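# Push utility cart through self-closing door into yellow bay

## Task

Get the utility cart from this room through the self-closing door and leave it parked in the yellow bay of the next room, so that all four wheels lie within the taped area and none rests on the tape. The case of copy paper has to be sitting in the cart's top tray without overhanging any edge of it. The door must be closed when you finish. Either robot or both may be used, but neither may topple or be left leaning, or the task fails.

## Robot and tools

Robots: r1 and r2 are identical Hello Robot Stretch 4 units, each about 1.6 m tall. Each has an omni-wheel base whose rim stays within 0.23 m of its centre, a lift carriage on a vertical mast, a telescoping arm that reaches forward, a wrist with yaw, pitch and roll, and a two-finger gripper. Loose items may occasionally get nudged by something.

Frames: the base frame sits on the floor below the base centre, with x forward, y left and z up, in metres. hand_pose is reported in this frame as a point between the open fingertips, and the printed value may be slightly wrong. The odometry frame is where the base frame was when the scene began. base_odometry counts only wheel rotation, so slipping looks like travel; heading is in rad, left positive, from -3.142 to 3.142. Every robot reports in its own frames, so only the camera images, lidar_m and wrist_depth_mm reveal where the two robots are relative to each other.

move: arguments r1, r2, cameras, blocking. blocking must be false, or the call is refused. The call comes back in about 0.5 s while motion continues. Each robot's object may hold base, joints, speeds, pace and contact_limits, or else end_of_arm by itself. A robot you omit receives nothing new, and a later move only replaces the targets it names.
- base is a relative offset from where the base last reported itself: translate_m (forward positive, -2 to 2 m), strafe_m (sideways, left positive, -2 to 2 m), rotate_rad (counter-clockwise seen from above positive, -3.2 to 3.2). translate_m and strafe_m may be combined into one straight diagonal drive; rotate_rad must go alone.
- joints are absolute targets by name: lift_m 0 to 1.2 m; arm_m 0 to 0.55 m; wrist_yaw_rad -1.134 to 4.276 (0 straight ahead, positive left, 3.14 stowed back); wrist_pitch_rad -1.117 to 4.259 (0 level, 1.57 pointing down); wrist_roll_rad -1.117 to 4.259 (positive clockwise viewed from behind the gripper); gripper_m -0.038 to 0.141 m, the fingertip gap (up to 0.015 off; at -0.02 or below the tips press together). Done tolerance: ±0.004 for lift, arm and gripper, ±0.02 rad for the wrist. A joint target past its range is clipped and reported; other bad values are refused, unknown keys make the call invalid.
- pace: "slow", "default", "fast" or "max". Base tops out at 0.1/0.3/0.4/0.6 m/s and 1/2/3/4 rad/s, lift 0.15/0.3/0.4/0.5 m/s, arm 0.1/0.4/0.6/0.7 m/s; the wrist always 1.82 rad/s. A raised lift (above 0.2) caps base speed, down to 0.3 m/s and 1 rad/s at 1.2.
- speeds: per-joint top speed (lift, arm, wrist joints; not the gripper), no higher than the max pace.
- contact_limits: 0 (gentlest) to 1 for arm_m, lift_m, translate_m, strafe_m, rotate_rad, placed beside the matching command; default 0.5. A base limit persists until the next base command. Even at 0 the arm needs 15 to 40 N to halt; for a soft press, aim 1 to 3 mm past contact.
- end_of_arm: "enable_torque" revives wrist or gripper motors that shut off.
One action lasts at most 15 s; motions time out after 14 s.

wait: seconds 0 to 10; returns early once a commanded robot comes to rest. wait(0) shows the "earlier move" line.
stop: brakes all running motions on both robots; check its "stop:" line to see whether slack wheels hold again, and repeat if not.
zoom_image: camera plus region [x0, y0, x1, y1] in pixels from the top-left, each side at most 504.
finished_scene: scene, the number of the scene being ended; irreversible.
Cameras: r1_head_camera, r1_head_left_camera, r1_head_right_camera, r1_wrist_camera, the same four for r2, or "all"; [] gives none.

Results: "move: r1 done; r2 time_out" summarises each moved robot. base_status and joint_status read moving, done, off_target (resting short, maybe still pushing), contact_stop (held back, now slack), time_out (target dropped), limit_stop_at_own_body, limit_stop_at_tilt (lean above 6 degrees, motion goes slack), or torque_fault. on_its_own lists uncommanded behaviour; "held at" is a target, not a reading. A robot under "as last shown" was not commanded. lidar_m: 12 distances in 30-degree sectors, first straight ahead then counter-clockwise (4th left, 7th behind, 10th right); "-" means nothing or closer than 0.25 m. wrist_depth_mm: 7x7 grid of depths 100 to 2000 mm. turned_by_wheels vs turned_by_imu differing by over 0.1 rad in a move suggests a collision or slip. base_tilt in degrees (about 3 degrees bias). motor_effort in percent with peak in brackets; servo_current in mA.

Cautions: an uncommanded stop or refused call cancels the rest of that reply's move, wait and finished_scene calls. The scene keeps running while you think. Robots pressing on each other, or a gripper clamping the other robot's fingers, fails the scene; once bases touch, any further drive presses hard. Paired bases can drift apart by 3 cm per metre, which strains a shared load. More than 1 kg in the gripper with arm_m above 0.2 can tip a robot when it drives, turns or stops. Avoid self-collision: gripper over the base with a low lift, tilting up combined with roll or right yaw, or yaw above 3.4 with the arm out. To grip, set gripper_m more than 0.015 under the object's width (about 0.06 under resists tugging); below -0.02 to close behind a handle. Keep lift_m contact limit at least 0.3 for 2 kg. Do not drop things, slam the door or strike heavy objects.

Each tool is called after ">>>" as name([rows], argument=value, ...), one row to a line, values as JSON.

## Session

>>> move(blocking=false, cameras=["all"])

Scene clock: 0.00 s.
r1.base_odometry: x=+0.000 y=+0.000 heading=+0.000
r1.turned_by_wheels: +0.000
r1.turned_by_imu: +0.000
r1.base_tilt: forward=-1.6 right=+1.3
r1.lidar_m: 0.96 1.73 2.02 2.40 3.92 1.60 0.85 0.77 0.78 0.89 0.77 0.78
r1.base_status: not commanded
r1.joint_positions: lift_m=+0.124 arm_m=+0.000 wrist_yaw_rad=+3.194 wrist_pitch_rad=+0.002 wrist_roll_rad=+0.000 gripper_m=+0.056
r1.joint_status: not commanded
r1.measured_speeds: all 0
r1.motor_effort: lift_m=+19 arm_m=-4 wheel_0=-2 wheel_1=+1 wheel_2=+0
r1.servo_current: wrist_yaw_rad=59 wrist_pitch_rad=46 wrist_roll_rad=46 gripper_m=39
r1.hand_pose: x=-0.1216 y=+0.0722 z=+0.3019 quat_wxyz=(-0.026, -0.001, +0.000, +1.000) (m; r1's base frame)
r1.wrist_depth_mm: - 135 - - - - - / - 123 135 - - - - / - 121 191 - - - - / 110 136 194 - - - - / 137 - - - 1618 - - / 226 - 190 1098 188 1160 1118 / 224 163 750 798 768 768 759
r2.base_odometry: x=+0.000 y=+0.000 heading=+0.000
r2.turned_by_wheels: +0.000
r2.turned_by_imu: +0.000
r2.base_tilt: forward=-0.6 right=+0.1
r2.lidar_m: 1.29 1.32 1.58 2.33 2.36 2.78 1.41 1.41 2.77 2.39 2.42 1.48
r2.base_status: not commanded
r2.joint_positions: lift_m=+0.200 arm_m=+0.000 wrist_yaw_rad=+3.211 wrist_pitch_rad=+0.001 wrist_roll_rad=+0.000 gripper_m=+0.056
r2.joint_status: not commanded
r2.measured_speeds: all 0
r2.motor_effort: lift_m=+18 arm_m=-4 wheel_0=-1 wheel_1=+1 wheel_2=+1
r2.servo_current: wrist_yaw_rad=46 wrist_pitch_rad=39 wrist_roll_rad=52 gripper_m=52
r2.hand_pose: x=-0.1229 y=+0.0671 z=+0.3779 quat_wxyz=(-0.035, -0.001, +0.000, +0.999) (m; r2's base frame)
r2.wrist_depth_mm: - - 137 - - - - / - - 137 - - - - / - 109 138 - - - - / - 140 175 - - - - / 214 - - - - - - / 213 1281 196 1255 190 1336 1182 / 208 243 866 - - 854 878
pictures: r1_head_camera, r1_head_left_camera, r1_head_right_camera, r1_wrist_camera, r2_head_camera, r2_head_left_camera, r2_head_right_camera, r2_wrist_camera
Images, in order (width x height): r1_head_camera 420x560, r1_head_left_camera 420x672, r1_head_right_camera 420x672, r1_wrist_camera 616x392, r2_head_camera 420x560, r2_head_left_camera 420x672, r2_head_right_camera 420x672, r2_wrist_camera 616x392.

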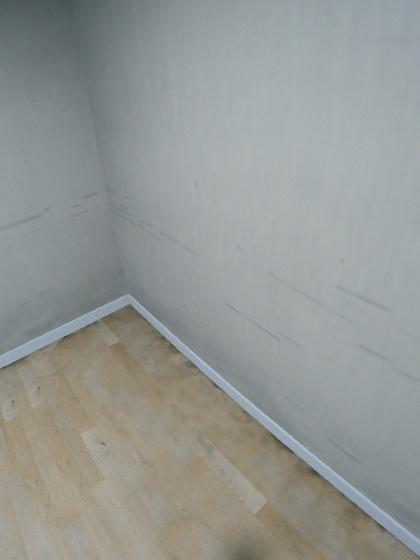

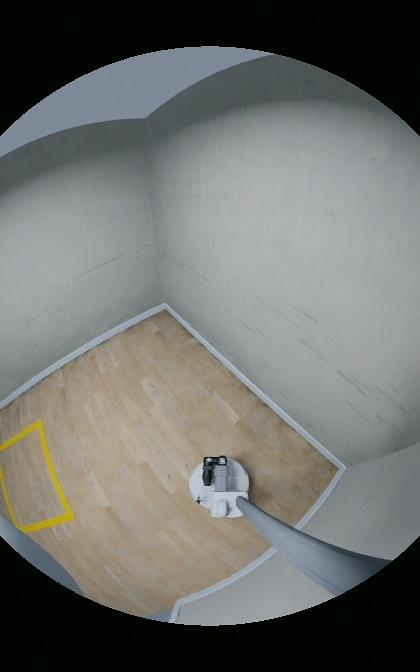

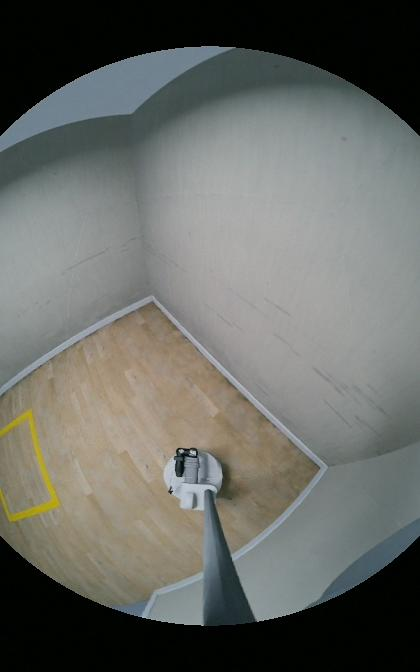

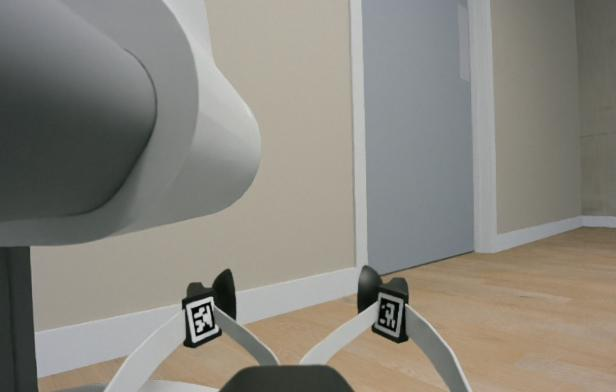

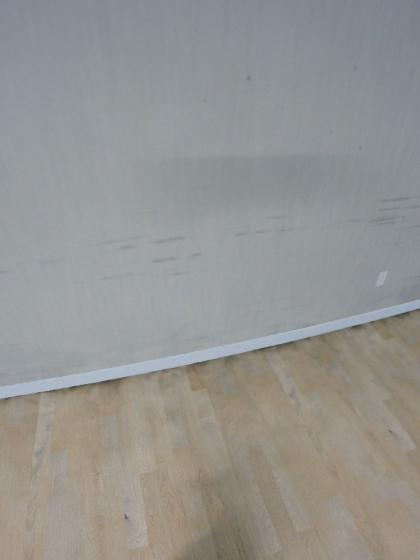

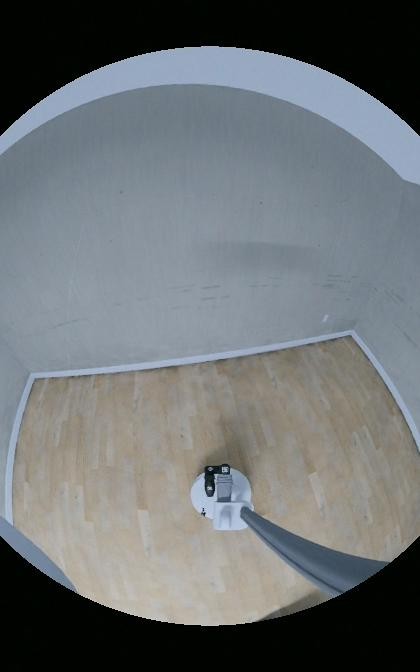

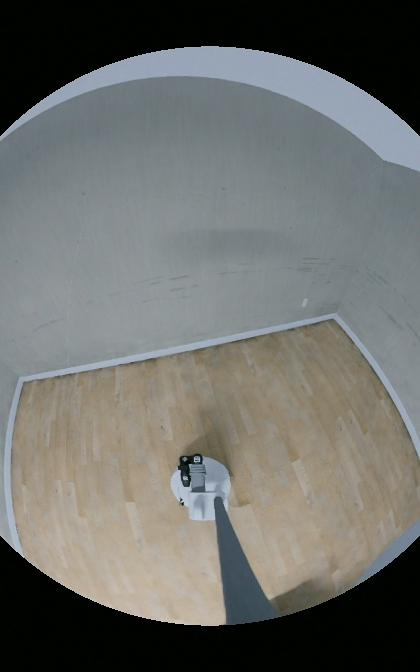

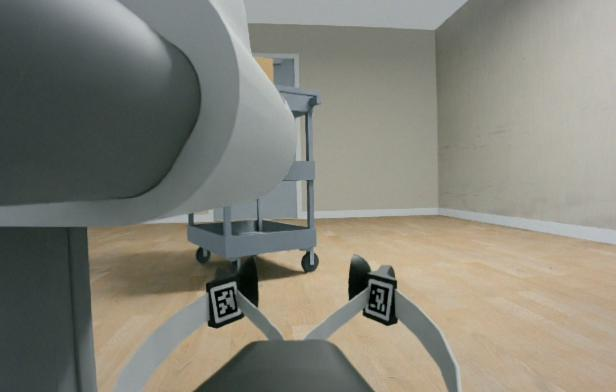

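>>> move(r1={"base":{"rotate_rad":2.7},"joints":{"lift_m":0.87,"arm_m":0.1,"wrist_yaw_rad":0},"pace":"default"}, r2={"base":{"rotate_rad":-2.9},"joints":{"lift_m":0.69,"arm_m":0.035,"wrist_yaw_rad":0,"wrist_roll_rad":1.57,"gripper_m":0.07}}, cameras=[], blocking=false)

>>> wait(seconds=3, cameras=[])

>>> wait(seconds=1, cameras=["r1_head_camera","r1_head_left_camera","r1_head_right_camera","r2_head_camera","r2_head_left_camera","r2_head_right_camera"])

Scene clock: 7.87 s.
move: r1 moving; r2 moving
r1.base_odometry: x=+0.000 y=+0.000 heading=+0.253
r1.turned_by_wheels: +0.253
r1.turned_by_imu: +0.253
r1.base_tilt: forward=-1.6 right=+1.2
r1.lidar_m: 1.17 2.01 2.13 2.99 2.65 1.07 0.76 0.75 0.80 0.83 0.77 0.81
r1.base_status: rotate_rad moving
r1.joint_positions: lift_m=+0.162 arm_m=+0.051 wrist_yaw_rad=+2.607 wrist_pitch_rad=+0.002 wrist_roll_rad=+0.000 gripper_m=+0.056
r1.joint_status: lift_m moving; arm_m moving; wrist_yaw_rad moving
r1.measured_speeds: translate_m=+0.000 strafe_m=+0.000 rotate_rad=+0.974 lift_m=+0.146 arm_m=+0.195 wrist_yaw_rad=-1.822 wrist_pitch_rad=+0.000 wrist_roll_rad=+0.000
r1.motor_effort: lift_m=+26(27) arm_m=+5(7) wheel_0=-9(10) wheel_1=-7(10) wheel_2=-7(7)
r1.servo_current: wrist_yaw_rad=117(117) wrist_pitch_rad=46(46) wrist_roll_rad=39(59) gripper_m=39(46)
r1.hand_pose: x=+0.0180 y=+0.2221 z=+0.3395 quat_wxyz=(+0.264, -0.001, +0.000, +0.965) (m; r1's base frame)
r1.wrist_depth_mm: - - 1430 - - - - / - - 1397 - - - - / - - 1430 - - - - / - - 1464 - - - - / - - 1366 - - - - / - - 190 1281 187 1229 1205 / 820 809 809 854 854 831 866
r2.base_odometry: x=+0.000 y=+0.000 heading=-0.252
r2.turned_by_wheels: -0.252
r2.turned_by_imu: -0.244
r2.base_tilt: forward=-0.7 right=+0.1
r2.lidar_m: 1.36 1.30 1.40 1.96 2.31 2.47 3.56 1.42 3.27 2.46 2.39 1.81
r2.base_status: rotate_rad moving
r2.joint_positions: lift_m=+0.238 arm_m=+0.033 wrist_yaw_rad=+2.649 wrist_pitch_rad=+0.001 wrist_roll_rad=+0.588 gripper_m=+0.069
r2.joint_status: lift_m moving; arm_m moving; wrist_yaw_rad moving; wrist_roll_rad moving; gripper_m moving
r2.measured_speeds: translate_m=+0.001 strafe_m=+0.000 rotate_rad=-0.977 lift_m=+0.146 arm_m=+0.041 wrist_yaw_rad=-1.743 wrist_pitch_rad=+0.000 wrist_roll_rad=+1.820
r2.motor_effort: lift_m=+21(24) arm_m=+9(10) wheel_0=+12(12) wheel_1=+8(10) wheel_2=+11(11)
r2.servo_current: wrist_yaw_rad=98(104) wrist_pitch_rad=39(46) wrist_roll_rad=65(104) gripper_m=33(85)
r2.hand_pose: x=-0.0086 y=+0.2135 z=+0.4157 quat_wxyz=(+0.234, +0.070, +0.281, +0.928) (m; r2's base frame)
r2.wrist_depth_mm: - - - - - - - / - - - - - - - / - - - - - - 1618 / - - - - - 1661 1160 / - - - - 1661 1098 854 / 281 - 193 1661 190 831 683 / - - 1756 - - 668 580
pictures: none
No camera images: "cameras" was empty.

Scene clock: 10.27 s.
earlier move: r1 moving; r2 done
r1.base_odometry: x=+0.000 y=+0.000 heading=+2.699
r1.turned_by_wheels: +2.447
r1.turned_by_imu: +2.460
r1.base_tilt: forward=-1.6 right=+1.3
r1.lidar_m: 1.29 0.83 0.74 0.75 0.84 0.75 0.77 1.00 2.04 2.06 2.51 3.93
r1.base_status: done
r1.joint_positions: lift_m=+0.819 arm_m=+0.100 wrist_yaw_rad=+0.003 wrist_pitch_rad=+0.002 wrist_roll_rad=+0.000 gripper_m=+0.056
r1.joint_status: lift_m moving; arm_m moving; wrist_yaw_rad moving
r1.measured_speeds: translate_m=+0.000 strafe_m=+0.000 rotate_rad=+0.000 lift_m=+0.179 arm_m=+0.000 wrist_yaw_rad=+0.000 wrist_pitch_rad=+0.000 wrist_roll_rad=+0.000
r1.motor_effort: lift_m=+24(28) arm_m=+2(7) wheel_0=-4(10) wheel_1=-3(10) wheel_2=-2(8)
r1.servo_current: wrist_yaw_rad=65(137) wrist_pitch_rad=39(46) wrist_roll_rad=59(65) gripper_m=33(52)
r1.hand_pose: x=+0.5595 y=-0.0867 z=+0.9964 quat_wxyz=(+1.000, +0.000, +0.001, +0.001) (m; r1's base frame)
r1.wrist_depth_mm: - - - - - - - / - 866 - - - - - / - 878 - - - - - / - 891 - 1921 - - - / - 878 - - - - - / - 891 190 - 187 - - / - 151 - 143 - - -
r2.base_odometry: x=+0.000 y=+0.000 heading=-2.899
r2.turned_by_wheels: -2.647
r2.turned_by_imu: -2.576
r2.base_tilt: forward=-0.7 right=+0.1
r2.lidar_m: 1.40 3.32 2.44 2.38 1.83 1.35 1.29 1.41 1.96 2.33 2.48 3.47
r2.base_status: done
r2.joint_positions: lift_m=+0.690 arm_m=+0.035 wrist_yaw_rad=+0.003 wrist_pitch_rad=+0.001 wrist_roll_rad=+1.568 gripper_m=+0.070
r2.joint_status: all done
r2.measured_speeds: all 0
r2.motor_effort: lift_m=+21(25) arm_m=+7(11) wheel_0=+4(13) wheel_1=+3(12) wheel_2=+4(12)
r2.servo_current: wrist_yaw_rad=52(124) wrist_pitch_rad=46(46) wrist_roll_rad=46(104) gripper_m=46(85)
r2.hand_pose: x=+0.4943 y=-0.0866 z=+0.8676 quat_wxyz=(+0.708, +0.706, +0.001, +0.001) (m; r2's base frame)
r2.wrist_depth_mm: - - - - - 1708 1182 / - - - - - 1708 1205 / - - - - - 1537 1205 / - - - 1499 1576 1430 1205 / - - - 1430 1618 1576 1205 / - - 193 - 195 1618 1205 / - - - - - 1661 1182
wait: 2.40 of 3 s (r2 has come to rest)
pictures: none
No camera images: "cameras" was empty.

Scene clock: 11.13 s.
earlier move: r1 done
r1.base_odometry: x=+0.000 y=+0.000 heading=+2.699
r1.turned_by_wheels: +0.000
r1.turned_by_imu: +0.000
r1.base_tilt: forward=-1.6 right=+1.3
r1.lidar_m: 1.29 0.84 0.75 0.74 0.88 0.76 0.78 0.99 2.04 2.04 2.56 3.91
r1.base_status: done
r1.joint_positions: lift_m=+0.870 arm_m=+0.100 wrist_yaw_rad=+0.003 wrist_pitch_rad=+0.002 wrist_roll_rad=+0.000 gripper_m=+0.056
r1.joint_status: all done
r1.measured_speeds: all 0
r1.motor_effort: lift_m=+24(28) arm_m=+4(7) wheel_0=-4(10) wheel_1=-3(10) wheel_2=-2(8)
r1.servo_current: wrist_yaw_rad=59(137) wrist_pitch_rad=39(46) wrist_roll_rad=65(65) gripper_m=46(52)
r1.hand_pose: x=+0.5595 y=-0.0867 z=+1.0472 quat_wxyz=(+1.000, +0.000, +0.001, +0.001) (m; r1's base frame)
r1.wrist_depth_mm: - - - - - - - / - 866 - - - - - / - 878 - - - - - / - 891 - 1921 - - - / - 891 - - - - - / - 891 190 - 188 - - / - 151 - 143 - - -
r2.base_odometry: x=+0.000 y=+0.000 heading=-2.899
r2.turned_by_wheels: +0.000
r2.turned_by_imu: +0.000
r2.base_tilt: forward=-0.7 right=+0.1
r2.lidar_m: 1.40 3.28 2.47 2.40 1.83 1.38 1.30 1.39 1.96 2.33 2.48 3.47
r2.base_status: done
r2.joint_positions: lift_m=+0.690 arm_m=+0.035 wrist_yaw_rad=+0.003 wrist_pitch_rad=+0.001 wrist_roll_rad=+1.568 gripper_m=+0.070
r2.joint_status: all done
r2.measured_speeds: all 0
r2.motor_effort: lift_m=+21(25) arm_m=+7(11) wheel_0=+4(13) wheel_1=+3(12) wheel_2=+4(12)
r2.servo_current: wrist_yaw_rad=52(124) wrist_pitch_rad=33(46) wrist_roll_rad=65(104) gripper_m=59(85)
r2.hand_pose: x=+0.4943 y=-0.0866 z=+0.8676 quat_wxyz=(+0.708, +0.706, +0.001, +0.001) (m; r2's base frame)
r2.wrist_depth_mm: - - - - - 1708 1182 / - - - - - 1708 1205 / - - - - - 1537 1205 / - - - 1464 1618 1464 1205 / - - - 1430 1618 1618 1205 / - - 193 - 195 1618 1229 / - - - - - 1618 1205
wait: 0.87 of 1 s (r1 has come to rest)
pictures: r1_head_camera, r1_head_left_camera, r1_head_right_camera, r2_head_camera, r2_head_left_camera, r2_head_right_camera
Images, in order (width x height): r1_head_camera 420x560, r1_head_left_camera 420x672, r1_head_right_camera 420x672, r2_head_camera 420x560, r2_head_left_camera 420x672, r2_head_right_camera 420x672.

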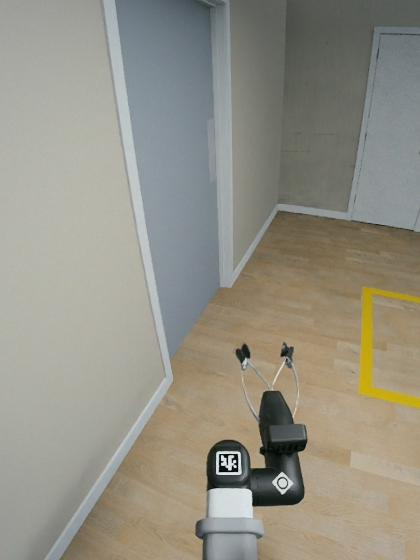

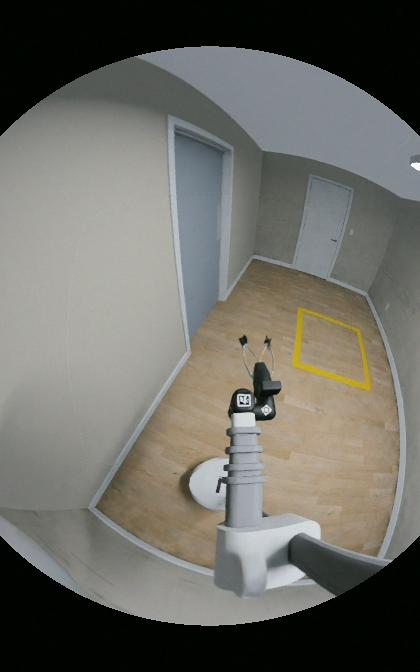

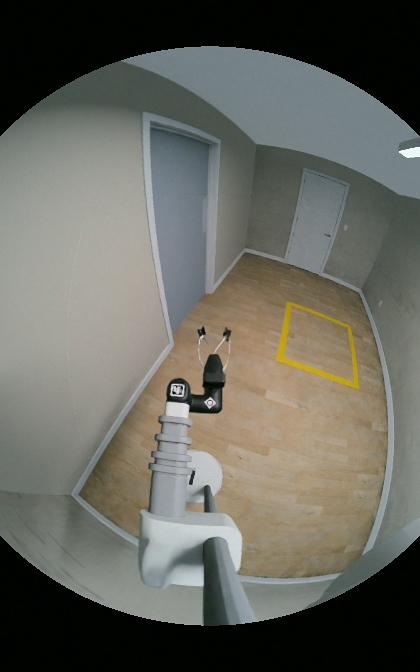

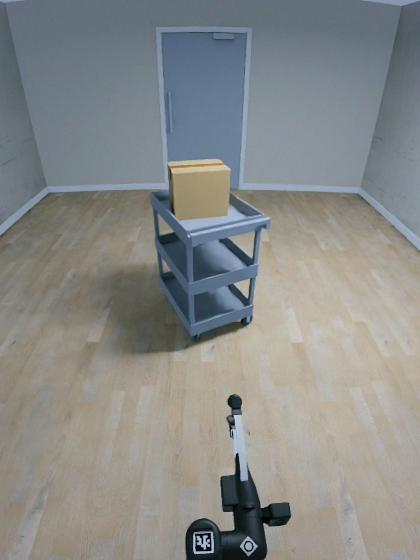

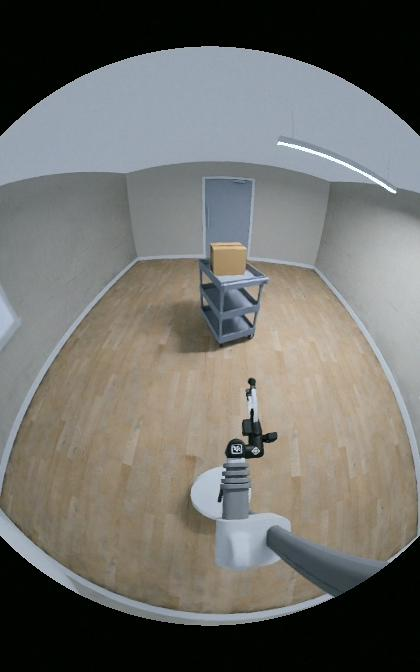

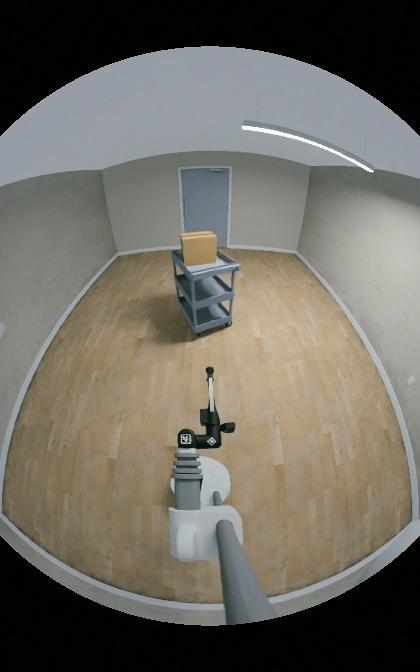

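>>> move(r2={"base":{"strafe_m":0.75},"joints":{"lift_m":0.87,"arm_m":0.1,"wrist_roll_rad":0,"gripper_m":0.1},"pace":"max"}, r1={"base":{"rotate_rad":0.75},"pace":"default"}, cameras=[], blocking=false)

>>> wait(seconds=1.6, cameras=[])

>>> wait(seconds=2, cameras=["r1_head_right_camera","r2_head_camera","r2_head_right_camera"])

Scene clock: 63.60 s.
move: r1 moving; r2 moving
r1.base_odometry: x=+0.000 y=+0.000 heading=+2.952
r1.turned_by_wheels: +0.252
r1.turned_by_imu: +0.253
r1.base_tilt: forward=-1.6 right=+1.3
r1.lidar_m: 0.99 0.77 0.73 0.82 0.78 0.77 0.86 1.25 2.03 2.19 3.24 2.22
r1.base_status: rotate_rad moving
r1.joint_positions: lift_m=+0.870 arm_m=+0.100 wrist_yaw_rad=+0.002 wrist_pitch_rad=+0.002 wrist_roll_rad=+0.000 gripper_m=+0.056
r1.joint_status: not commanded
r1.measured_speeds: translate_m=+0.000 strafe_m=+0.000 rotate_rad=+0.967 lift_m=+0.000 arm_m=+0.000 wrist_yaw_rad=+0.000 wrist_pitch_rad=+0.000 wrist_roll_rad=+0.000
r1.motor_effort: lift_m=+24(24) arm_m=+3(4) wheel_0=-7(8) wheel_1=-5(9) wheel_2=-7(8)
r1.servo_current: wrist_yaw_rad=59(65) wrist_pitch_rad=39(46) wrist_roll_rad=52(65) gripper_m=39(46)
r1.hand_pose: x=+0.5595 y=-0.0868 z=+1.0472 quat_wxyz=(+1.000, +0.000, +0.001, +0.001) (m; r1's base frame)
r1.wrist_depth_mm: - - 917 - - - - / - - 917 - - - - / - - 917 - - - - / - - 904 - - - - / - - 891 - - - - / - - 190 - 187 - - / - 140 189 136 - - -
r2.base_odometry: x=+0.013 y=-0.053 heading=-2.899
r2.turned_by_wheels: +0.000
r2.turned_by_imu: +0.000
r2.base_tilt: forward=-0.7 right=+0.1
r2.lidar_m: 1.39 3.23 2.42 2.32 1.82 1.37 1.31 1.40 1.98 2.38 2.50 1.61
r2.base_status: strafe_m moving
r2.joint_positions: lift_m=+0.810 arm_m=+0.096 wrist_yaw_rad=+0.002 wrist_pitch_rad=+0.001 wrist_roll_rad=+0.885 gripper_m=+0.088
r2.joint_status: lift_m moving; arm_m moving; wrist_roll_rad moving; gripper_m moving
r2.measured_speeds: translate_m=+0.000 strafe_m=+0.211 rotate_rad=-0.001 lift_m=+0.363 arm_m=+0.085 wrist_yaw_rad=+0.000 wrist_pitch_rad=+0.000 wrist_roll_rad=-1.820
r2.motor_effort: lift_m=+24(27) arm_m=+11(11) wheel_0=-11(14) wheel_1=+11(14) wheel_2=+0(3)
r2.servo_current: wrist_yaw_rad=46(52) wrist_pitch_rad=46(46) wrist_roll_rad=72(111) gripper_m=85(98)
r2.hand_pose: x=+0.5553 y=-0.0867 z=+0.9882 quat_wxyz=(+0.904, +0.428, +0.001, +0.001) (m; r2's base frame)
r2.wrist_depth_mm: - - - - - - - / - - - - - - - / - - - - - - 1921 / - - - 1397 1808 - 1661 / - - - - 1661 1281 1397 / - - 196 - 189 - 1255 / - - - - - 1366 1118
pictures: none
No camera images: "cameras" was empty.

Scene clock: 64.63 s.
earlier move: r1 done; r2 moving
r1.base_odometry: x=+0.000 y=+0.000 heading=-2.834
r1.turned_by_wheels: +0.497
r1.turned_by_imu: +0.500
r1.base_tilt: forward=-1.6 right=+1.3
r1.lidar_m: 0.77 0.73 0.80 0.80 0.75 0.83 1.20 2.02 2.16 3.14 2.34 1.00
r1.base_status: done
r1.joint_positions: lift_m=+0.870 arm_m=+0.100 wrist_yaw_rad=+0.002 wrist_pitch_rad=+0.002 wrist_roll_rad=+0.000 gripper_m=+0.056
r1.joint_status: not commanded
r1.measured_speeds: all 0
r1.motor_effort: lift_m=+24(24) arm_m=-3(4) wheel_0=-3(9) wheel_1=-2(9) wheel_2=-1(8)
r1.servo_current: wrist_yaw_rad=52(78) wrist_pitch_rad=46(46) wrist_roll_rad=39(65) gripper_m=33(46)
r1.hand_pose: x=+0.5595 y=-0.0868 z=+1.0472 quat_wxyz=(+1.000, +0.000, +0.001, +0.001) (m; r1's base frame)
r1.wrist_depth_mm: - - - - - - - / - - - - - - 788 / - - - - - - 788 / - - - - - - 788 / - - - - - - 798 / - - 190 - 187 - 798 / - 140 - 137 - - -
r2.base_odometry: x=+0.111 y=-0.447 heading=-2.899
r2.turned_by_wheels: +0.000
r2.turned_by_imu: +0.000
r2.base_tilt: forward=-0.7 right=+0.1
r2.lidar_m: 1.57 2.66 1.99 1.93 1.80 1.35 1.28 1.38 1.95 2.80 2.94 1.46
r2.base_status: strafe_m moving
r2.joint_positions: lift_m=+0.870 arm_m=+0.100 wrist_yaw_rad=+0.002 wrist_pitch_rad=+0.001 wrist_roll_rad=+0.002 gripper_m=+0.100
r2.joint_status: all done
r2.measured_speeds: translate_m=+0.000 strafe_m=+0.453 rotate_rad=-0.001 lift_m=+0.000 arm_m=+0.000 wrist_yaw_rad=+0.000 wrist_pitch_rad=+0.000 wrist_roll_rad=+0.000
r2.motor_effort: lift_m=+20(27) arm_m=+7(11) wheel_0=-7(15) wheel_1=+6(15) wheel_2=+0(3)
r2.servo_current: wrist_yaw_rad=52(59) wrist_pitch_rad=39(46) wrist_roll_rad=59(111) gripper_m=46(98)
r2.hand_pose: x=+0.5593 y=-0.0867 z=+1.0477 quat_wxyz=(+1.000, +0.001, +0.001, +0.001) (m; r2's base frame)
r2.wrist_depth_mm: - - - - - - - / - - - - - - - / - - - - - - - / - - - - 1499 - - / - - - - 1397 1366 - / - - 194 - 192 - - / - - - - - - -
wait: 1.03 of 1.6 s (r1 has come to rest)
pictures: none
No camera images: "cameras" was empty.

Scene clock: 66.10 s.
earlier move: r2 done
r1.base_odometry: x=+0.000 y=+0.000 heading=-2.834
r1.turned_by_wheels: +0.000
r1.turned_by_imu: +0.000
r1.base_tilt: forward=-1.6 right=+1.3
r1.lidar_m: 0.77 0.74 0.82 0.81 0.74 0.83 1.22 2.02 2.17 3.12 2.38 0.99
r1.base_status: done
r1.joint_positions: lift_m=+0.870 arm_m=+0.100 wrist_yaw_rad=+0.002 wrist_pitch_rad=+0.002 wrist_roll_rad=+0.000 gripper_m=+0.056
r1.joint_status: not commanded
r1.measured_speeds: all 0
r1.motor_effort: lift_m=+24(24) arm_m=-4(4) wheel_0=-2(9) wheel_1=-3(9) wheel_2=-1(8)
r1.servo_current: wrist_yaw_rad=52(78) wrist_pitch_rad=39(52) wrist_roll_rad=59(65) gripper_m=39(46)
r1.hand_pose: x=+0.5595 y=-0.0868 z=+1.0472 quat_wxyz=(+1.000, +0.000, +0.001, +0.001) (m; r1's base frame)
r1.wrist_depth_mm: - - - - - - - / - - - - - - 778 / - - - - - - 798 / - - - - - - 788 / - - - - - - 798 / - - 190 - 187 - 788 / - 141 - 136 - - -
r2.base_odometry: x=+0.180 y=-0.728 heading=-2.899
r2.turned_by_wheels: +0.000
r2.turned_by_imu: +0.000
r2.base_tilt: forward=-0.7 right=+0.1
r2.lidar_m: 1.97 2.29 1.68 1.63 1.76 1.31 1.29 1.36 1.94 3.09 3.25 1.59
r2.base_status: done
r2.joint_positions: lift_m=+0.870 arm_m=+0.100 wrist_yaw_rad=+0.002 wrist_pitch_rad=+0.001 wrist_roll_rad=+0.002 gripper_m=+0.100
r2.joint_status: all done
r2.measured_speeds: all 0
r2.motor_effort: lift_m=+20(27) arm_m=+8(11) wheel_0=+1(15) wheel_1=-2(15) wheel_2=+0(3)
r2.servo_current: wrist_yaw_rad=46(59) wrist_pitch_rad=33(46) wrist_roll_rad=46(111) gripper_m=52(98)
r2.hand_pose: x=+0.5593 y=-0.0867 z=+1.0477 quat_wxyz=(+1.000, +0.001, +0.001, +0.001) (m; r2's base frame)
r2.wrist_depth_mm: - - - - - - - / - - - - - - - / - - - - - - - / - - - - - 1397 - / - - - - - 1366 1397 / - - 195 - 195 1756 - / - - - - - - 1182
wait: 1.47 of 2 s (r2 has come to rest)
pictures: r1_head_right_camera, r2_head_camera, r2_head_right_camera
Images, in order (width x height): r1_head_right_camera 420x672, r2_head_camera 420x560, r2_head_right_camera 420x672.

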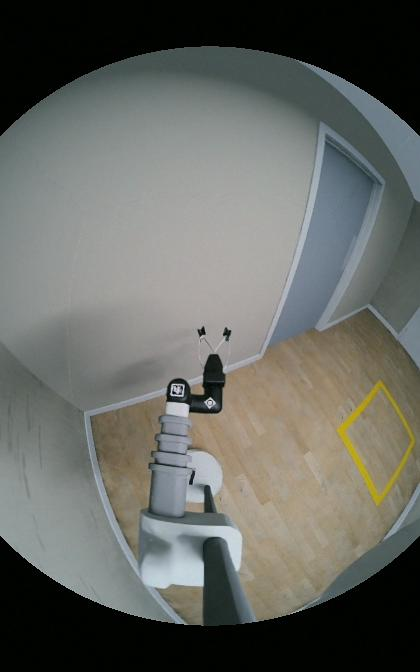

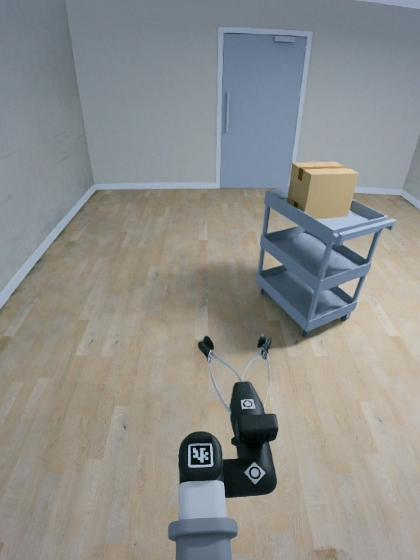

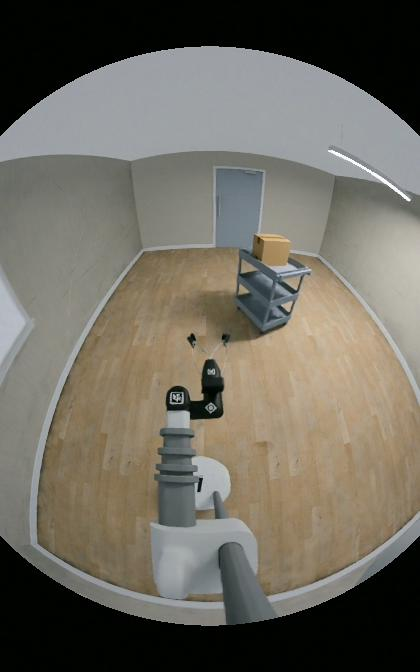

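>>> move(r2={"base":{"translate_m":0.7,"strafe_m":0.2},"pace":"max"}, r1={"base":{"rotate_rad":0.38},"joints":{"lift_m":0.69,"arm_m":0.035,"wrist_roll_rad":1.57,"gripper_m":0.07}}, cameras=[], blocking=false)

>>> wait(seconds=1.5, cameras=["r1_head_right_camera"])

>>> wait(seconds=2, cameras=["r2_head_camera","r2_head_right_camera"])

Scene clock: 80.77 s.
move: r1 moving; r2 moving
r1.base_odometry: x=+0.000 y=+0.000 heading=-2.590
r1.turned_by_wheels: +0.244
r1.turned_by_imu: +0.245
r1.base_tilt: forward=-1.6 right=+1.3
r1.lidar_m: 0.75 0.75 0.89 0.76 0.77 0.95 1.76 2.05 2.45 3.95 1.57 0.86
r1.base_status: rotate_rad moving
r1.joint_positions: lift_m=+0.832 arm_m=+0.053 wrist_yaw_rad=+0.002 wrist_pitch_rad=+0.002 wrist_roll_rad=+0.582 gripper_m=+0.069
r1.joint_status: lift_m moving; arm_m moving; wrist_roll_rad moving; gripper_m moving
r1.measured_speeds: translate_m=-0.001 strafe_m=-0.001 rotate_rad=+0.774 lift_m=-0.146 arm_m=-0.127 wrist_yaw_rad=+0.000 wrist_pitch_rad=+0.000 wrist_roll_rad=+1.820
r1.motor_effort: lift_m=+11(23) arm_m=-5(7) wheel_0=-3(7) wheel_1=-4(8) wheel_2=-4(7)
r1.servo_current: wrist_yaw_rad=39(59) wrist_pitch_rad=39(52) wrist_roll_rad=78(117) gripper_m=52(65)
r1.hand_pose: x=+0.5128 y=-0.0868 z=+1.0101 quat_wxyz=(+0.958, +0.287, +0.001, +0.001) (m; r1's base frame)
r1.wrist_depth_mm: - - - - - - - / - - - - - - - / - - - - - - - / - - - - - - - / - - - - - - - / - - 190 - 190 - - / - 143 - 137 - - -
r2.base_odometry: x=+0.143 y=-0.750 heading=-2.899
r2.turned_by_wheels: +0.000
r2.turned_by_imu: +0.001
r2.base_tilt: forward=-0.7 right=+0.0
r2.lidar_m: 1.98 2.27 1.67 1.62 1.75 1.38 1.32 1.38 1.99 3.09 3.26 1.56
r2.base_status: translate_m moving; strafe_m moving
r2.joint_positions: lift_m=+0.870 arm_m=+0.100 wrist_yaw_rad=+0.002 wrist_pitch_rad=+0.001 wrist_roll_rad=+0.002 gripper_m=+0.100
r2.joint_status: not commanded
r2.measured_speeds: translate_m=+0.160 strafe_m=+0.046 rotate_rad=-0.003 lift_m=+0.000 arm_m=+0.000 wrist_yaw_rad=+0.000 wrist_pitch_rad=+0.000 wrist_roll_rad=+0.000
r2.motor_effort: lift_m=+20(20) arm_m=+7(8) wheel_0=+6(7) wheel_1=+10(12) wheel_2=-14(14)
r2.servo_current: wrist_yaw_rad=46(52) wrist_pitch_rad=39(46) wrist_roll_rad=52(59) gripper_m=52(52)
r2.hand_pose: x=+0.5593 y=-0.0867 z=+1.0477 quat_wxyz=(+1.000, +0.001, +0.001, +0.001) (m; r2's base frame)
r2.wrist_depth_mm: - - - - - - - / - - - - - - - / - - - - - - - / - - - - - 1397 - / - - - - - 1308 1366 / - - 195 - 195 1756 - / - - - - - - 1138
pictures: none
No camera images: "cameras" was empty.

Scene clock: 82.10 s.
earlier move: r1 done; r2 moving
r1.base_odometry: x=+0.000 y=+0.000 heading=-2.455
r1.turned_by_wheels: +0.135
r1.turned_by_imu: +0.136
r1.base_tilt: forward=-1.6 right=+1.3
r1.lidar_m: 0.75 0.78 0.84 0.75 0.79 1.06 2.02 2.09 2.70 3.94 1.18 0.81
r1.base_status: done
r1.joint_positions: lift_m=+0.690 arm_m=+0.035 wrist_yaw_rad=+0.002 wrist_pitch_rad=+0.002 wrist_roll_rad=+1.568 gripper_m=+0.070
r1.joint_status: all done
r1.measured_speeds: all 0
r1.motor_effort: lift_m=+12(23) arm_m=-4(7) wheel_0=-4(7) wheel_1=-2(8) wheel_2=-2(7)
r1.servo_current: wrist_yaw_rad=52(59) wrist_pitch_rad=39(52) wrist_roll_rad=33(117) gripper_m=39(65)
r1.hand_pose: x=+0.4946 y=-0.0868 z=+0.8681 quat_wxyz=(+0.708, +0.706, +0.001, +0.000) (m; r1's base frame)
r1.wrist_depth_mm: - - - - - - - / - - - - - - - / - - - - - - - / - - - - - - - / - - - - - - - / - - 191 - 190 - - / - 144 - 138 - - -
r2.base_odometry: x=-0.256 y=-0.978 heading=-2.899
r2.turned_by_wheels: +0.000
r2.turned_by_imu: +0.001
r2.base_tilt: forward=-0.7 right=+0.0
r2.lidar_m: 4.00 2.11 1.51 1.46 1.60 1.80 1.76 1.87 2.62 3.23 1.35 1.24
r2.base_status: translate_m moving; strafe_m moving
r2.joint_positions: lift_m=+0.870 arm_m=+0.100 wrist_yaw_rad=+0.002 wrist_pitch_rad=+0.001 wrist_roll_rad=+0.002 gripper_m=+0.100
r2.joint_status: not commanded
r2.measured_speeds: translate_m=+0.381 strafe_m=+0.109 rotate_rad=-0.003 lift_m=+0.000 arm_m=+0.000 wrist_yaw_rad=+0.000 wrist_pitch_rad=+0.000 wrist_roll_rad=+0.000
r2.motor_effort: lift_m=+20(20) arm_m=+7(8) wheel_0=+6(10) wheel_1=+7(12) wheel_2=-9(15)
r2.servo_current: wrist_yaw_rad=52(59) wrist_pitch_rad=46(46) wrist_roll_rad=46(59) gripper_m=46(59)
r2.hand_pose: x=+0.5593 y=-0.0867 z=+1.0477 quat_wxyz=(+1.000, +0.001, +0.001, +0.001) (m; r2's base frame)
r2.wrist_depth_mm: - - - - - - - / - - - - - - - / - - - - - - - / - - - - - - 1078 / - - - - - - 976 / - - 195 - 195 - - / - - - - - - -
wait: 1.33 of 1.5 s (r1 has come to rest)
pictures: r1_head_right_camera
Images, in order (width x height): r1_head_right_camera 420x672.

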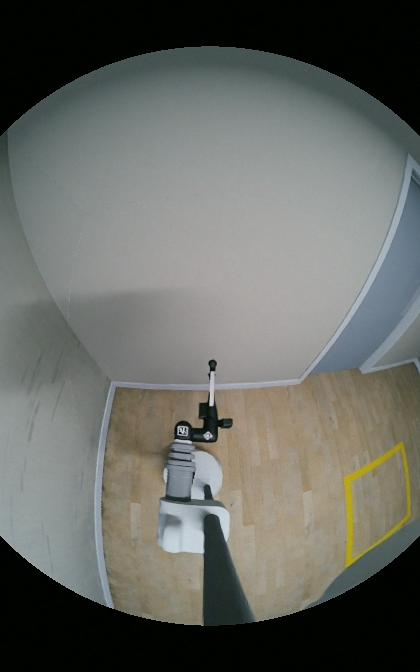

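Scene clock: 83.53 s.
earlier move: r2 done
r1.base_odometry: x=+0.000 y=+0.000 heading=-2.455
r1.turned_by_wheels: +0.000
r1.turned_by_imu: +0.000
r1.base_tilt: forward=-1.6 right=+1.3
r1.lidar_m: 0.73 0.76 0.84 0.77 0.79 1.07 2.01 2.11 2.70 3.94 1.19 0.81
r1.base_status: done
r1.joint_positions: lift_m=+0.690 arm_m=+0.035 wrist_yaw_rad=+0.002 wrist_pitch_rad=+0.002 wrist_roll_rad=+1.568 gripper_m=+0.070
r1.joint_status: all done
r1.measured_speeds: all 0
r1.motor_effort: lift_m=+12(23) arm_m=-4(7) wheel_0=-3(7) wheel_1=-2(8) wheel_2=-2(7)
r1.servo_current: wrist_yaw_rad=52(65) wrist_pitch_rad=46(52) wrist_roll_rad=52(117) gripper_m=39(65)
r1.hand_pose: x=+0.4946 y=-0.0868 z=+0.8681 quat_wxyz=(+0.708, +0.706, +0.001, +0.000) (m; r1's base frame)
r1.wrist_depth_mm: - - - - - - - / - - - - - - - / - - - - - - - / - - - - - - - / - - - - - - - / - - 191 - 190 - - / - 143 - 138 - - -
r2.base_odometry: x=-0.451 y=-1.091 heading=-2.899
r2.turned_by_wheels: +0.000
r2.turned_by_imu: +0.001
r2.base_tilt: forward=-0.6 right=+0.0
r2.lidar_m: 3.79 1.99 1.48 1.39 1.49 2.04 1.96 2.09 2.95 3.29 1.16 1.21
r2.base_status: done
r2.joint_positions: lift_m=+0.870 arm_m=+0.100 wrist_yaw_rad=+0.002 wrist_pitch_rad=+0.001 wrist_roll_rad=+0.002 gripper_m=+0.100
r2.joint_status: not commanded
r2.measured_speeds: all 0
r2.motor_effort: lift_m=+20(20) arm_m=+7(8) wheel_0=+3(10) wheel_1=+1(12) wheel_2=-2(15)
r2.servo_current: wrist_yaw_rad=52(59) wrist_pitch_rad=39(46) wrist_roll_rad=33(59) gripper_m=59(59)
r2.hand_pose: x=+0.5593 y=-0.0867 z=+1.0477 quat_wxyz=(+1.000, +0.001, +0.001, +0.001) (m; r2's base frame)
r2.wrist_depth_mm: - - - - - - - / - - - - - - - / - - - - - - - / - - - - - - - / - - - - - - - / - - 193 - 195 - - / - - - - - - -
wait: 1.43 of 2 s (r2 has come to rest)
pictures: r2_head_camera, r2_head_right_camera
Images, in order (width x height): r2_head_camera 420x560, r2_head_right_camera 420x672.

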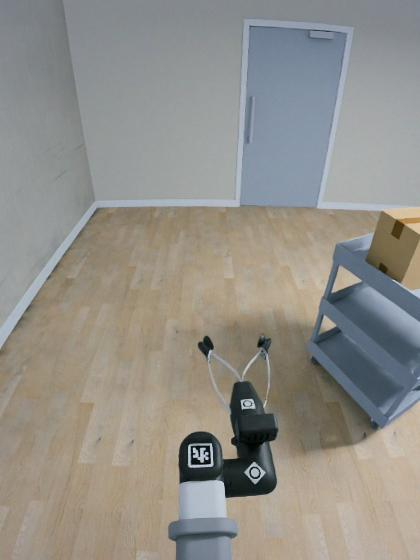

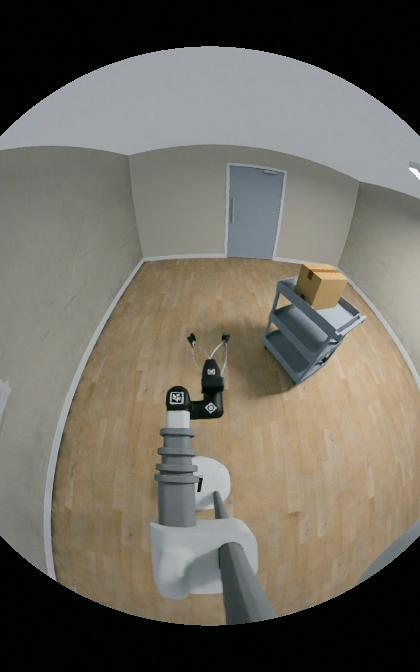

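>>> move(r2={"base":{"translate_m":1.3},"pace":"max"}, r1={"base":{"strafe_m":-1.25},"pace":"fast"}, cameras=[], blocking=false)

>>> wait(seconds=2.9, cameras=[])

>>> wait(seconds=2, cameras=["r1_head_right_camera","r1_head_camera","r2_head_camera"])

Scene clock: 95.60 s.
move: r1 moving; r2 moving
r1.base_odometry: x=-0.035 y=+0.042 heading=-2.455
r1.turned_by_wheels: +0.000
r1.turned_by_imu: +0.000
r1.base_tilt: forward=-1.6 right=+1.3
r1.lidar_m: 0.73 0.77 0.89 0.82 0.84 1.11 2.01 2.07 2.71 3.87 1.19 0.82
r1.base_status: strafe_m moving
r1.joint_positions: lift_m=+0.690 arm_m=+0.035 wrist_yaw_rad=+0.002 wrist_pitch_rad=+0.002 wrist_roll_rad=+1.568 gripper_m=+0.070
r1.joint_status: not commanded
r1.measured_speeds: translate_m=-0.001 strafe_m=-0.213 rotate_rad=+0.003 lift_m=+0.000 arm_m=+0.000 wrist_yaw_rad=+0.000 wrist_pitch_rad=+0.000 wrist_roll_rad=+0.000
r1.motor_effort: lift_m=+12(12) arm_m=-4(5) wheel_0=+12(13) wheel_1=-12(13) wheel_2=-1(2)
r1.servo_current: wrist_yaw_rad=52(59) wrist_pitch_rad=46(52) wrist_roll_rad=46(59) gripper_m=39(46)
r1.hand_pose: x=+0.4946 y=-0.0868 z=+0.8681 quat_wxyz=(+0.708, +0.706, +0.001, +0.000) (m; r1's base frame)
r1.wrist_depth_mm: - - - - - - - / - - - - - - - / - - - - - - - / - - - - - - - / - - - - - - - / - - 190 - 190 - - / - 143 - 138 - - -
r2.base_odometry: x=-0.492 y=-1.101 heading=-2.899
r2.turned_by_wheels: +0.000
r2.turned_by_imu: +0.001
r2.base_tilt: forward=-0.7 right=+0.1
r2.lidar_m: 3.76 2.01 1.48 1.40 1.47 2.11 2.01 2.12 3.03 3.31 1.11 1.20
r2.base_status: translate_m moving
r2.joint_positions: lift_m=+0.870 arm_m=+0.100 wrist_yaw_rad=+0.002 wrist_pitch_rad=+0.001 wrist_roll_rad=+0.002 gripper_m=+0.100
r2.joint_status: not commanded
r2.measured_speeds: translate_m=+0.161 strafe_m=+0.000 rotate_rad=-0.001 lift_m=+0.000 arm_m=+0.000 wrist_yaw_rad=+0.000 wrist_pitch_rad=+0.000 wrist_roll_rad=+0.000
r2.motor_effort: lift_m=+20(20) arm_m=+7(8) wheel_0=+9(10) wheel_1=+8(10) wheel_2=-14(15)
r2.servo_current: wrist_yaw_rad=59(59) wrist_pitch_rad=46(46) wrist_roll_rad=46(59) gripper_m=46(59)
r2.hand_pose: x=+0.5593 y=-0.0867 z=+1.0477 quat_wxyz=(+1.000, +0.001, +0.001, +0.001) (m; r2's base frame)
r2.wrist_depth_mm: - - - - - - - / - - - - - - - / - - - - - - - / - - - - - - - / - - - - - - - / - - 195 - 195 - - / - - - - - - -
pictures: none
No camera images: "cameras" was empty.

Scene clock: 98.50 s.
earlier move: r1 moving; r2 moving
r1.base_odometry: x=-0.736 y=+0.898 heading=-2.455
r1.turned_by_wheels: +0.000
r1.turned_by_imu: -0.006
r1.base_tilt: forward=-1.6 right=+1.3
r1.lidar_m: 0.83 0.86 1.12 1.92 1.99 2.06 1.91 2.01 2.60 2.78 1.33 0.98
r1.base_status: strafe_m moving
r1.joint_positions: lift_m=+0.690 arm_m=+0.035 wrist_yaw_rad=+0.002 wrist_pitch_rad=+0.002 wrist_roll_rad=+1.568 gripper_m=+0.070
r1.joint_status: not commanded
r1.measured_speeds: translate_m=+0.000 strafe_m=-0.287 rotate_rad=+0.001 lift_m=+0.000 arm_m=+0.000 wrist_yaw_rad=+0.000 wrist_pitch_rad=+0.000 wrist_roll_rad=+0.000
r1.motor_effort: lift_m=+13(13) arm_m=-4(5) wheel_0=+1(13) wheel_1=+0(13) wheel_2=-1(2)
r1.servo_current: wrist_yaw_rad=46(72) wrist_pitch_rad=39(52) wrist_roll_rad=46(78) gripper_m=39(46)
r1.hand_pose: x=+0.4946 y=-0.0868 z=+0.8681 quat_wxyz=(+0.708, +0.706, +0.001, +0.000) (m; r1's base frame)
r1.wrist_depth_mm: - - - - - - - / - - - - - - - / - - - - - - - / - - - - - - - / - - - - - - - / - - 191 - 190 - - / - 158 627 142 640 591 640
r2.base_odometry: x=-1.534 y=-1.359 heading=-2.899
r2.turned_by_wheels: +0.000
r2.turned_by_imu: +0.001
r2.base_tilt: forward=-0.7 right=+0.1
r2.lidar_m: 2.70 1.91 1.44 1.38 1.49 2.04 3.12 3.25 0.89 0.65 0.68 2.79
r2.base_status: translate_m moving
r2.joint_positions: lift_m=+0.870 arm_m=+0.100 wrist_yaw_rad=+0.002 wrist_pitch_rad=+0.001 wrist_roll_rad=+0.002 gripper_m=+0.100
r2.joint_status: not commanded
r2.measured_speeds: translate_m=+0.355 strafe_m=+0.001 rotate_rad=+0.000 lift_m=+0.000 arm_m=+0.000 wrist_yaw_rad=+0.000 wrist_pitch_rad=+0.000 wrist_roll_rad=+0.000
r2.motor_effort: lift_m=+20(20) arm_m=+7(8) wheel_0=+6(10) wheel_1=+4(10) wheel_2=-4(16)
r2.servo_current: wrist_yaw_rad=52(65) wrist_pitch_rad=46(46) wrist_roll_rad=52(59) gripper_m=52(59)
r2.hand_pose: x=+0.5593 y=-0.0867 z=+1.0477 quat_wxyz=(+1.000, +0.001, +0.001, +0.001) (m; r2's base frame)
r2.wrist_depth_mm: - - - - - - - / - - - - - - - / - - - - - - - / - - - - - - - / - - - - - - - / - - 193 - 195 - - / - - - - - - -
wait: 2.90 s; no rest
pictures: none
No camera images: "cameras" was empty.

Scene clock: 99.43 s.
earlier move: r1 done; r2 moving
r1.base_odometry: x=-0.793 y=+0.967 heading=-2.455
r1.turned_by_wheels: +0.000
r1.turned_by_imu: -0.001
r1.base_tilt: forward=-1.6 right=+1.3
r1.lidar_m: 0.92 0.85 1.14 1.99 2.07 2.09 1.91 2.01 2.59 2.70 1.35 1.01
r1.base_status: done
r1.joint_positions: lift_m=+0.690 arm_m=+0.035 wrist_yaw_rad=+0.002 wrist_pitch_rad=+0.002 wrist_roll_rad=+1.568 gripper_m=+0.070
r1.joint_status: not commanded
r1.measured_speeds: all 0
r1.motor_effort: lift_m=+13(13) arm_m=-4(5) wheel_0=-1(13) wheel_1=+1(13) wheel_2=+0(2)
r1.servo_current: wrist_yaw_rad=52(72) wrist_pitch_rad=46(52) wrist_roll_rad=65(78) gripper_m=46(46)
r1.hand_pose: x=+0.4945 y=-0.0868 z=+0.8681 quat_wxyz=(+0.708, +0.706, +0.001, +0.000) (m; r1's base frame)
r1.wrist_depth_mm: - - - - - - - / - - - - - - - / - - - - - - - / - - - - - - - / - - - - - - - / - - 191 - 190 - - / - 144 - 138 - - -
r2.base_odometry: x=-1.711 y=-1.402 heading=-2.899
r2.turned_by_wheels: +0.000
r2.turned_by_imu: +0.001
r2.base_tilt: forward=-0.7 right=+0.1
r2.lidar_m: 2.53 1.89 1.42 1.37 1.48 2.01 3.29 3.44 0.77 0.64 3.48 2.55
r2.base_status: translate_m moving
r2.joint_positions: lift_m=+0.870 arm_m=+0.100 wrist_yaw_rad=+0.002 wrist_pitch_rad=+0.001 wrist_roll_rad=+0.002 gripper_m=+0.100
r2.joint_status: not commanded
r2.measured_speeds: translate_m=+0.046 strafe_m=-0.001 rotate_rad=+0.002 lift_m=+0.000 arm_m=+0.000 wrist_yaw_rad=+0.000 wrist_pitch_rad=+0.000 wrist_roll_rad=+0.000
r2.motor_effort: lift_m=+20(20) arm_m=+7(8) wheel_0=+3(10) wheel_1=+4(10) wheel_2=-2(16)
r2.servo_current: wrist_yaw_rad=46(65) wrist_pitch_rad=46(46) wrist_roll_rad=39(59) gripper_m=46(59)
r2.hand_pose: x=+0.5593 y=-0.0867 z=+1.0477 quat_wxyz=(+1.000, +0.001, +0.001, +0.001) (m; r2's base frame)
r2.wrist_depth_mm: - - - - - - - / - - - - - - - / - - - - - - - / - - - - - - - / - - - - - - - / - - 195 - 195 - - / - - - - - - -
wait: 0.93 of 2 s (r1 has come to rest)
pictures: r1_head_camera, r1_head_right_camera, r2_head_camera
Images, in order (width x height): r1_head_camera 420x560, r1_head_right_camera 420x672, r2_head_camera 420x560.

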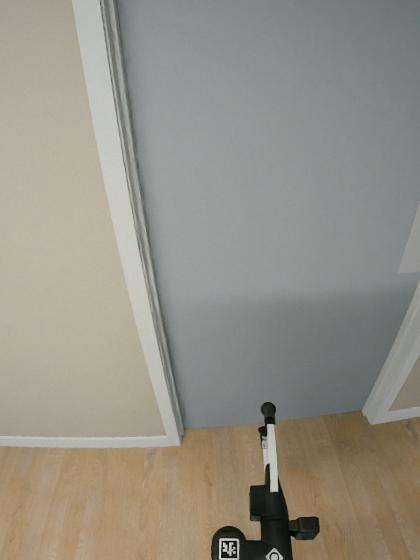

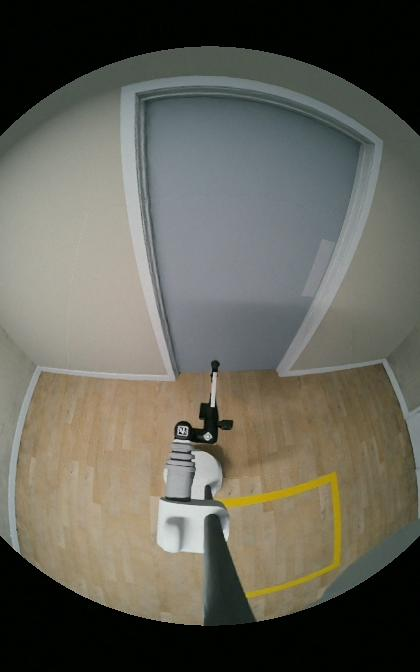

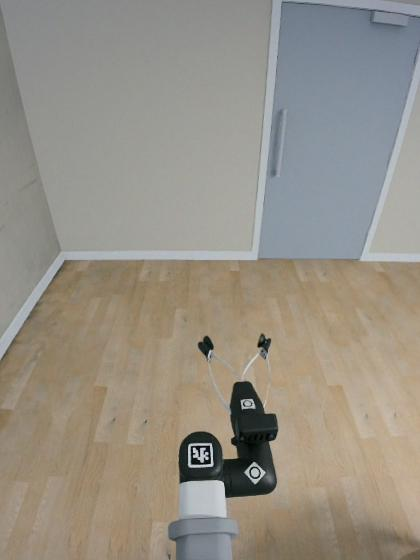

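>>> move(r2={"base":{"translate_m":1.4,"strafe_m":-0.72},"pace":"max"}, cameras=[], blocking=false)

>>> wait(seconds=6, cameras=["r2_head_camera","r2_wrist_camera"])

Scene clock: 112.93 s.
earlier move: r2 done
move: r2 moving
r1: as last shown
r1.turned_by_imu: +0.000
r1.lidar_m: 0.92 0.86 1.15 2.01 2.04 2.06 1.93 1.99 2.59 2.71 1.32 1.00
r1.motor_effort: lift_m=+13(13) arm_m=-4(5) wheel_0=-1(2) wheel_1=+1(1) wheel_2=+0(0)
r1.servo_current: wrist_yaw_rad=46(59) wrist_pitch_rad=46(52) wrist_roll_rad=59(65) gripper_m=46(46)
r1.wrist_depth_mm: - - - - - - - / - - - - - - - / - - - - - - - / - - - - - - - / - - - - - - - / - - 191 - 190 - - / - 143 - 138 - - -
r2.base_odometry: x=-1.759 y=-1.392 heading=-2.898
r2.turned_by_wheels: +0.000
r2.turned_by_imu: +0.001
r2.base_tilt: forward=-0.7 right=+0.1
r2.lidar_m: 2.48 1.93 1.44 1.41 1.48 2.04 3.34 3.47 0.75 0.64 3.43 2.46
r2.base_status: translate_m moving; strafe_m moving
r2.joint_positions: lift_m=+0.870 arm_m=+0.100 wrist_yaw_rad=+0.002 wrist_pitch_rad=+0.001 wrist_roll_rad=+0.002 gripper_m=+0.100
r2.joint_status: not commanded
r2.measured_speeds: translate_m=+0.165 strafe_m=-0.083 rotate_rad=+0.007 lift_m=+0.000 arm_m=+0.000 wrist_yaw_rad=+0.000 wrist_pitch_rad=+0.000 wrist_roll_rad=+0.000
r2.motor_effort: lift_m=+20(20) arm_m=+7(8) wheel_0=+10(16) wheel_1=+5(6) wheel_2=-14(15)
r2.servo_current: wrist_yaw_rad=46(52) wrist_pitch_rad=39(46) wrist_roll_rad=46(59) gripper_m=46(59)
r2.hand_pose: x=+0.5593 y=-0.0867 z=+1.0477 quat_wxyz=(+1.000, +0.001, +0.001, +0.001) (m; r2's base frame)
r2.wrist_depth_mm: - - - - - - - / - - - - - - - / - - - - - - - / - - - - - - - / - - - - - - - / - - 196 - 195 - - / - - - - - - -
pictures: none
No camera images: "cameras" was empty.

Scene clock: 117.73 s.
earlier move: r2 done
r1.base_odometry: x=-0.793 y=+0.967 heading=-2.455
r1.turned_by_wheels: +0.000
r1.turned_by_imu: +0.000
r1.base_tilt: forward=-1.6 right=+1.3
r1.lidar_m: 0.92 0.86 1.15 2.00 2.06 2.08 1.92 2.00 2.55 2.67 1.33 0.99
r1.base_status: not commanded
r1.joint_positions: lift_m=+0.690 arm_m=+0.035 wrist_yaw_rad=+0.002 wrist_pitch_rad=+0.002 wrist_roll_rad=+1.568 gripper_m=+0.070
r1.joint_status: not commanded
r1.measured_speeds: all 0
r1.motor_effort: lift_m=+13(13) arm_m=-4(5) wheel_0=-2(2) wheel_1=+1(1) wheel_2=+0(0)
r1.servo_current: wrist_yaw_rad=46(72) wrist_pitch_rad=39(52) wrist_roll_rad=52(65) gripper_m=46(52)
r1.hand_pose: x=+0.4945 y=-0.0868 z=+0.8681 quat_wxyz=(+0.708, +0.706, +0.001, +0.000) (m; r1's base frame)
r1.wrist_depth_mm: - - - - - - - / - - - - - - - / - - - - - - - / - - - - - - - / - - - - - - - / - - 190 - 190 - - / - 143 - 138 - - -
r2.base_odometry: x=-3.245 y=-1.041 heading=-2.898
r2.turned_by_wheels: +0.000
r2.turned_by_imu: +0.003
r2.base_tilt: forward=-0.7 right=+0.1
r2.lidar_m: 1.06 1.18 1.68 2.03 2.19 3.05 1.27 1.24 2.79 2.70 1.53 1.17
r2.base_status: done
r2.joint_positions: lift_m=+0.870 arm_m=+0.100 wrist_yaw_rad=+0.002 wrist_pitch_rad=+0.001 wrist_roll_rad=+0.002 gripper_m=+0.100
r2.joint_status: not commanded
r2.measured_speeds: all 0
r2.motor_effort: lift_m=+20(20) arm_m=+7(8) wheel_0=+0(16) wheel_1=+4(6) wheel_2=+0(16)
r2.servo_current: wrist_yaw_rad=52(65) wrist_pitch_rad=39(46) wrist_roll_rad=46(65) gripper_m=52(59)
r2.hand_pose: x=+0.5593 y=-0.0867 z=+1.0477 quat_wxyz=(+1.000, +0.001, +0.001, +0.001) (m; r2's base frame)
r2.wrist_depth_mm: - - - - - - - / - - 788 - - - - / - - 798 - - - - / - - 798 - - - - / - - 723 - - - - / - - 191 - 185 - - / - - - - - - -
wait: 4.80 of 6 s (r2 has come to rest)
pictures: r2_head_camera, r2_wrist_camera
Images, in order (width x height): r2_head_camera 420x560, r2_wrist_camera 616x392.

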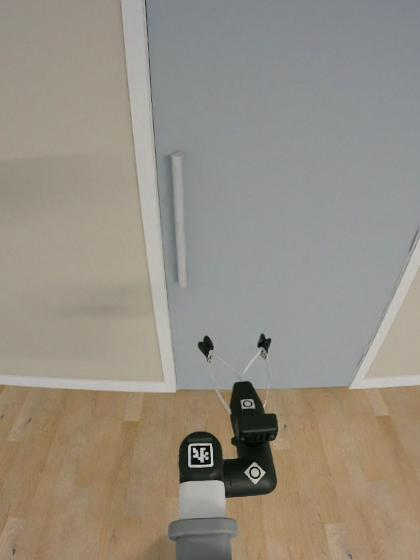

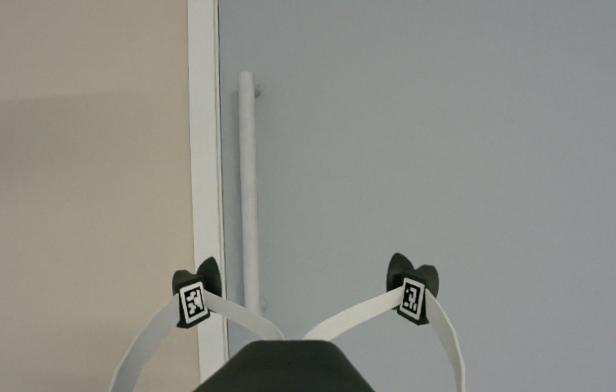

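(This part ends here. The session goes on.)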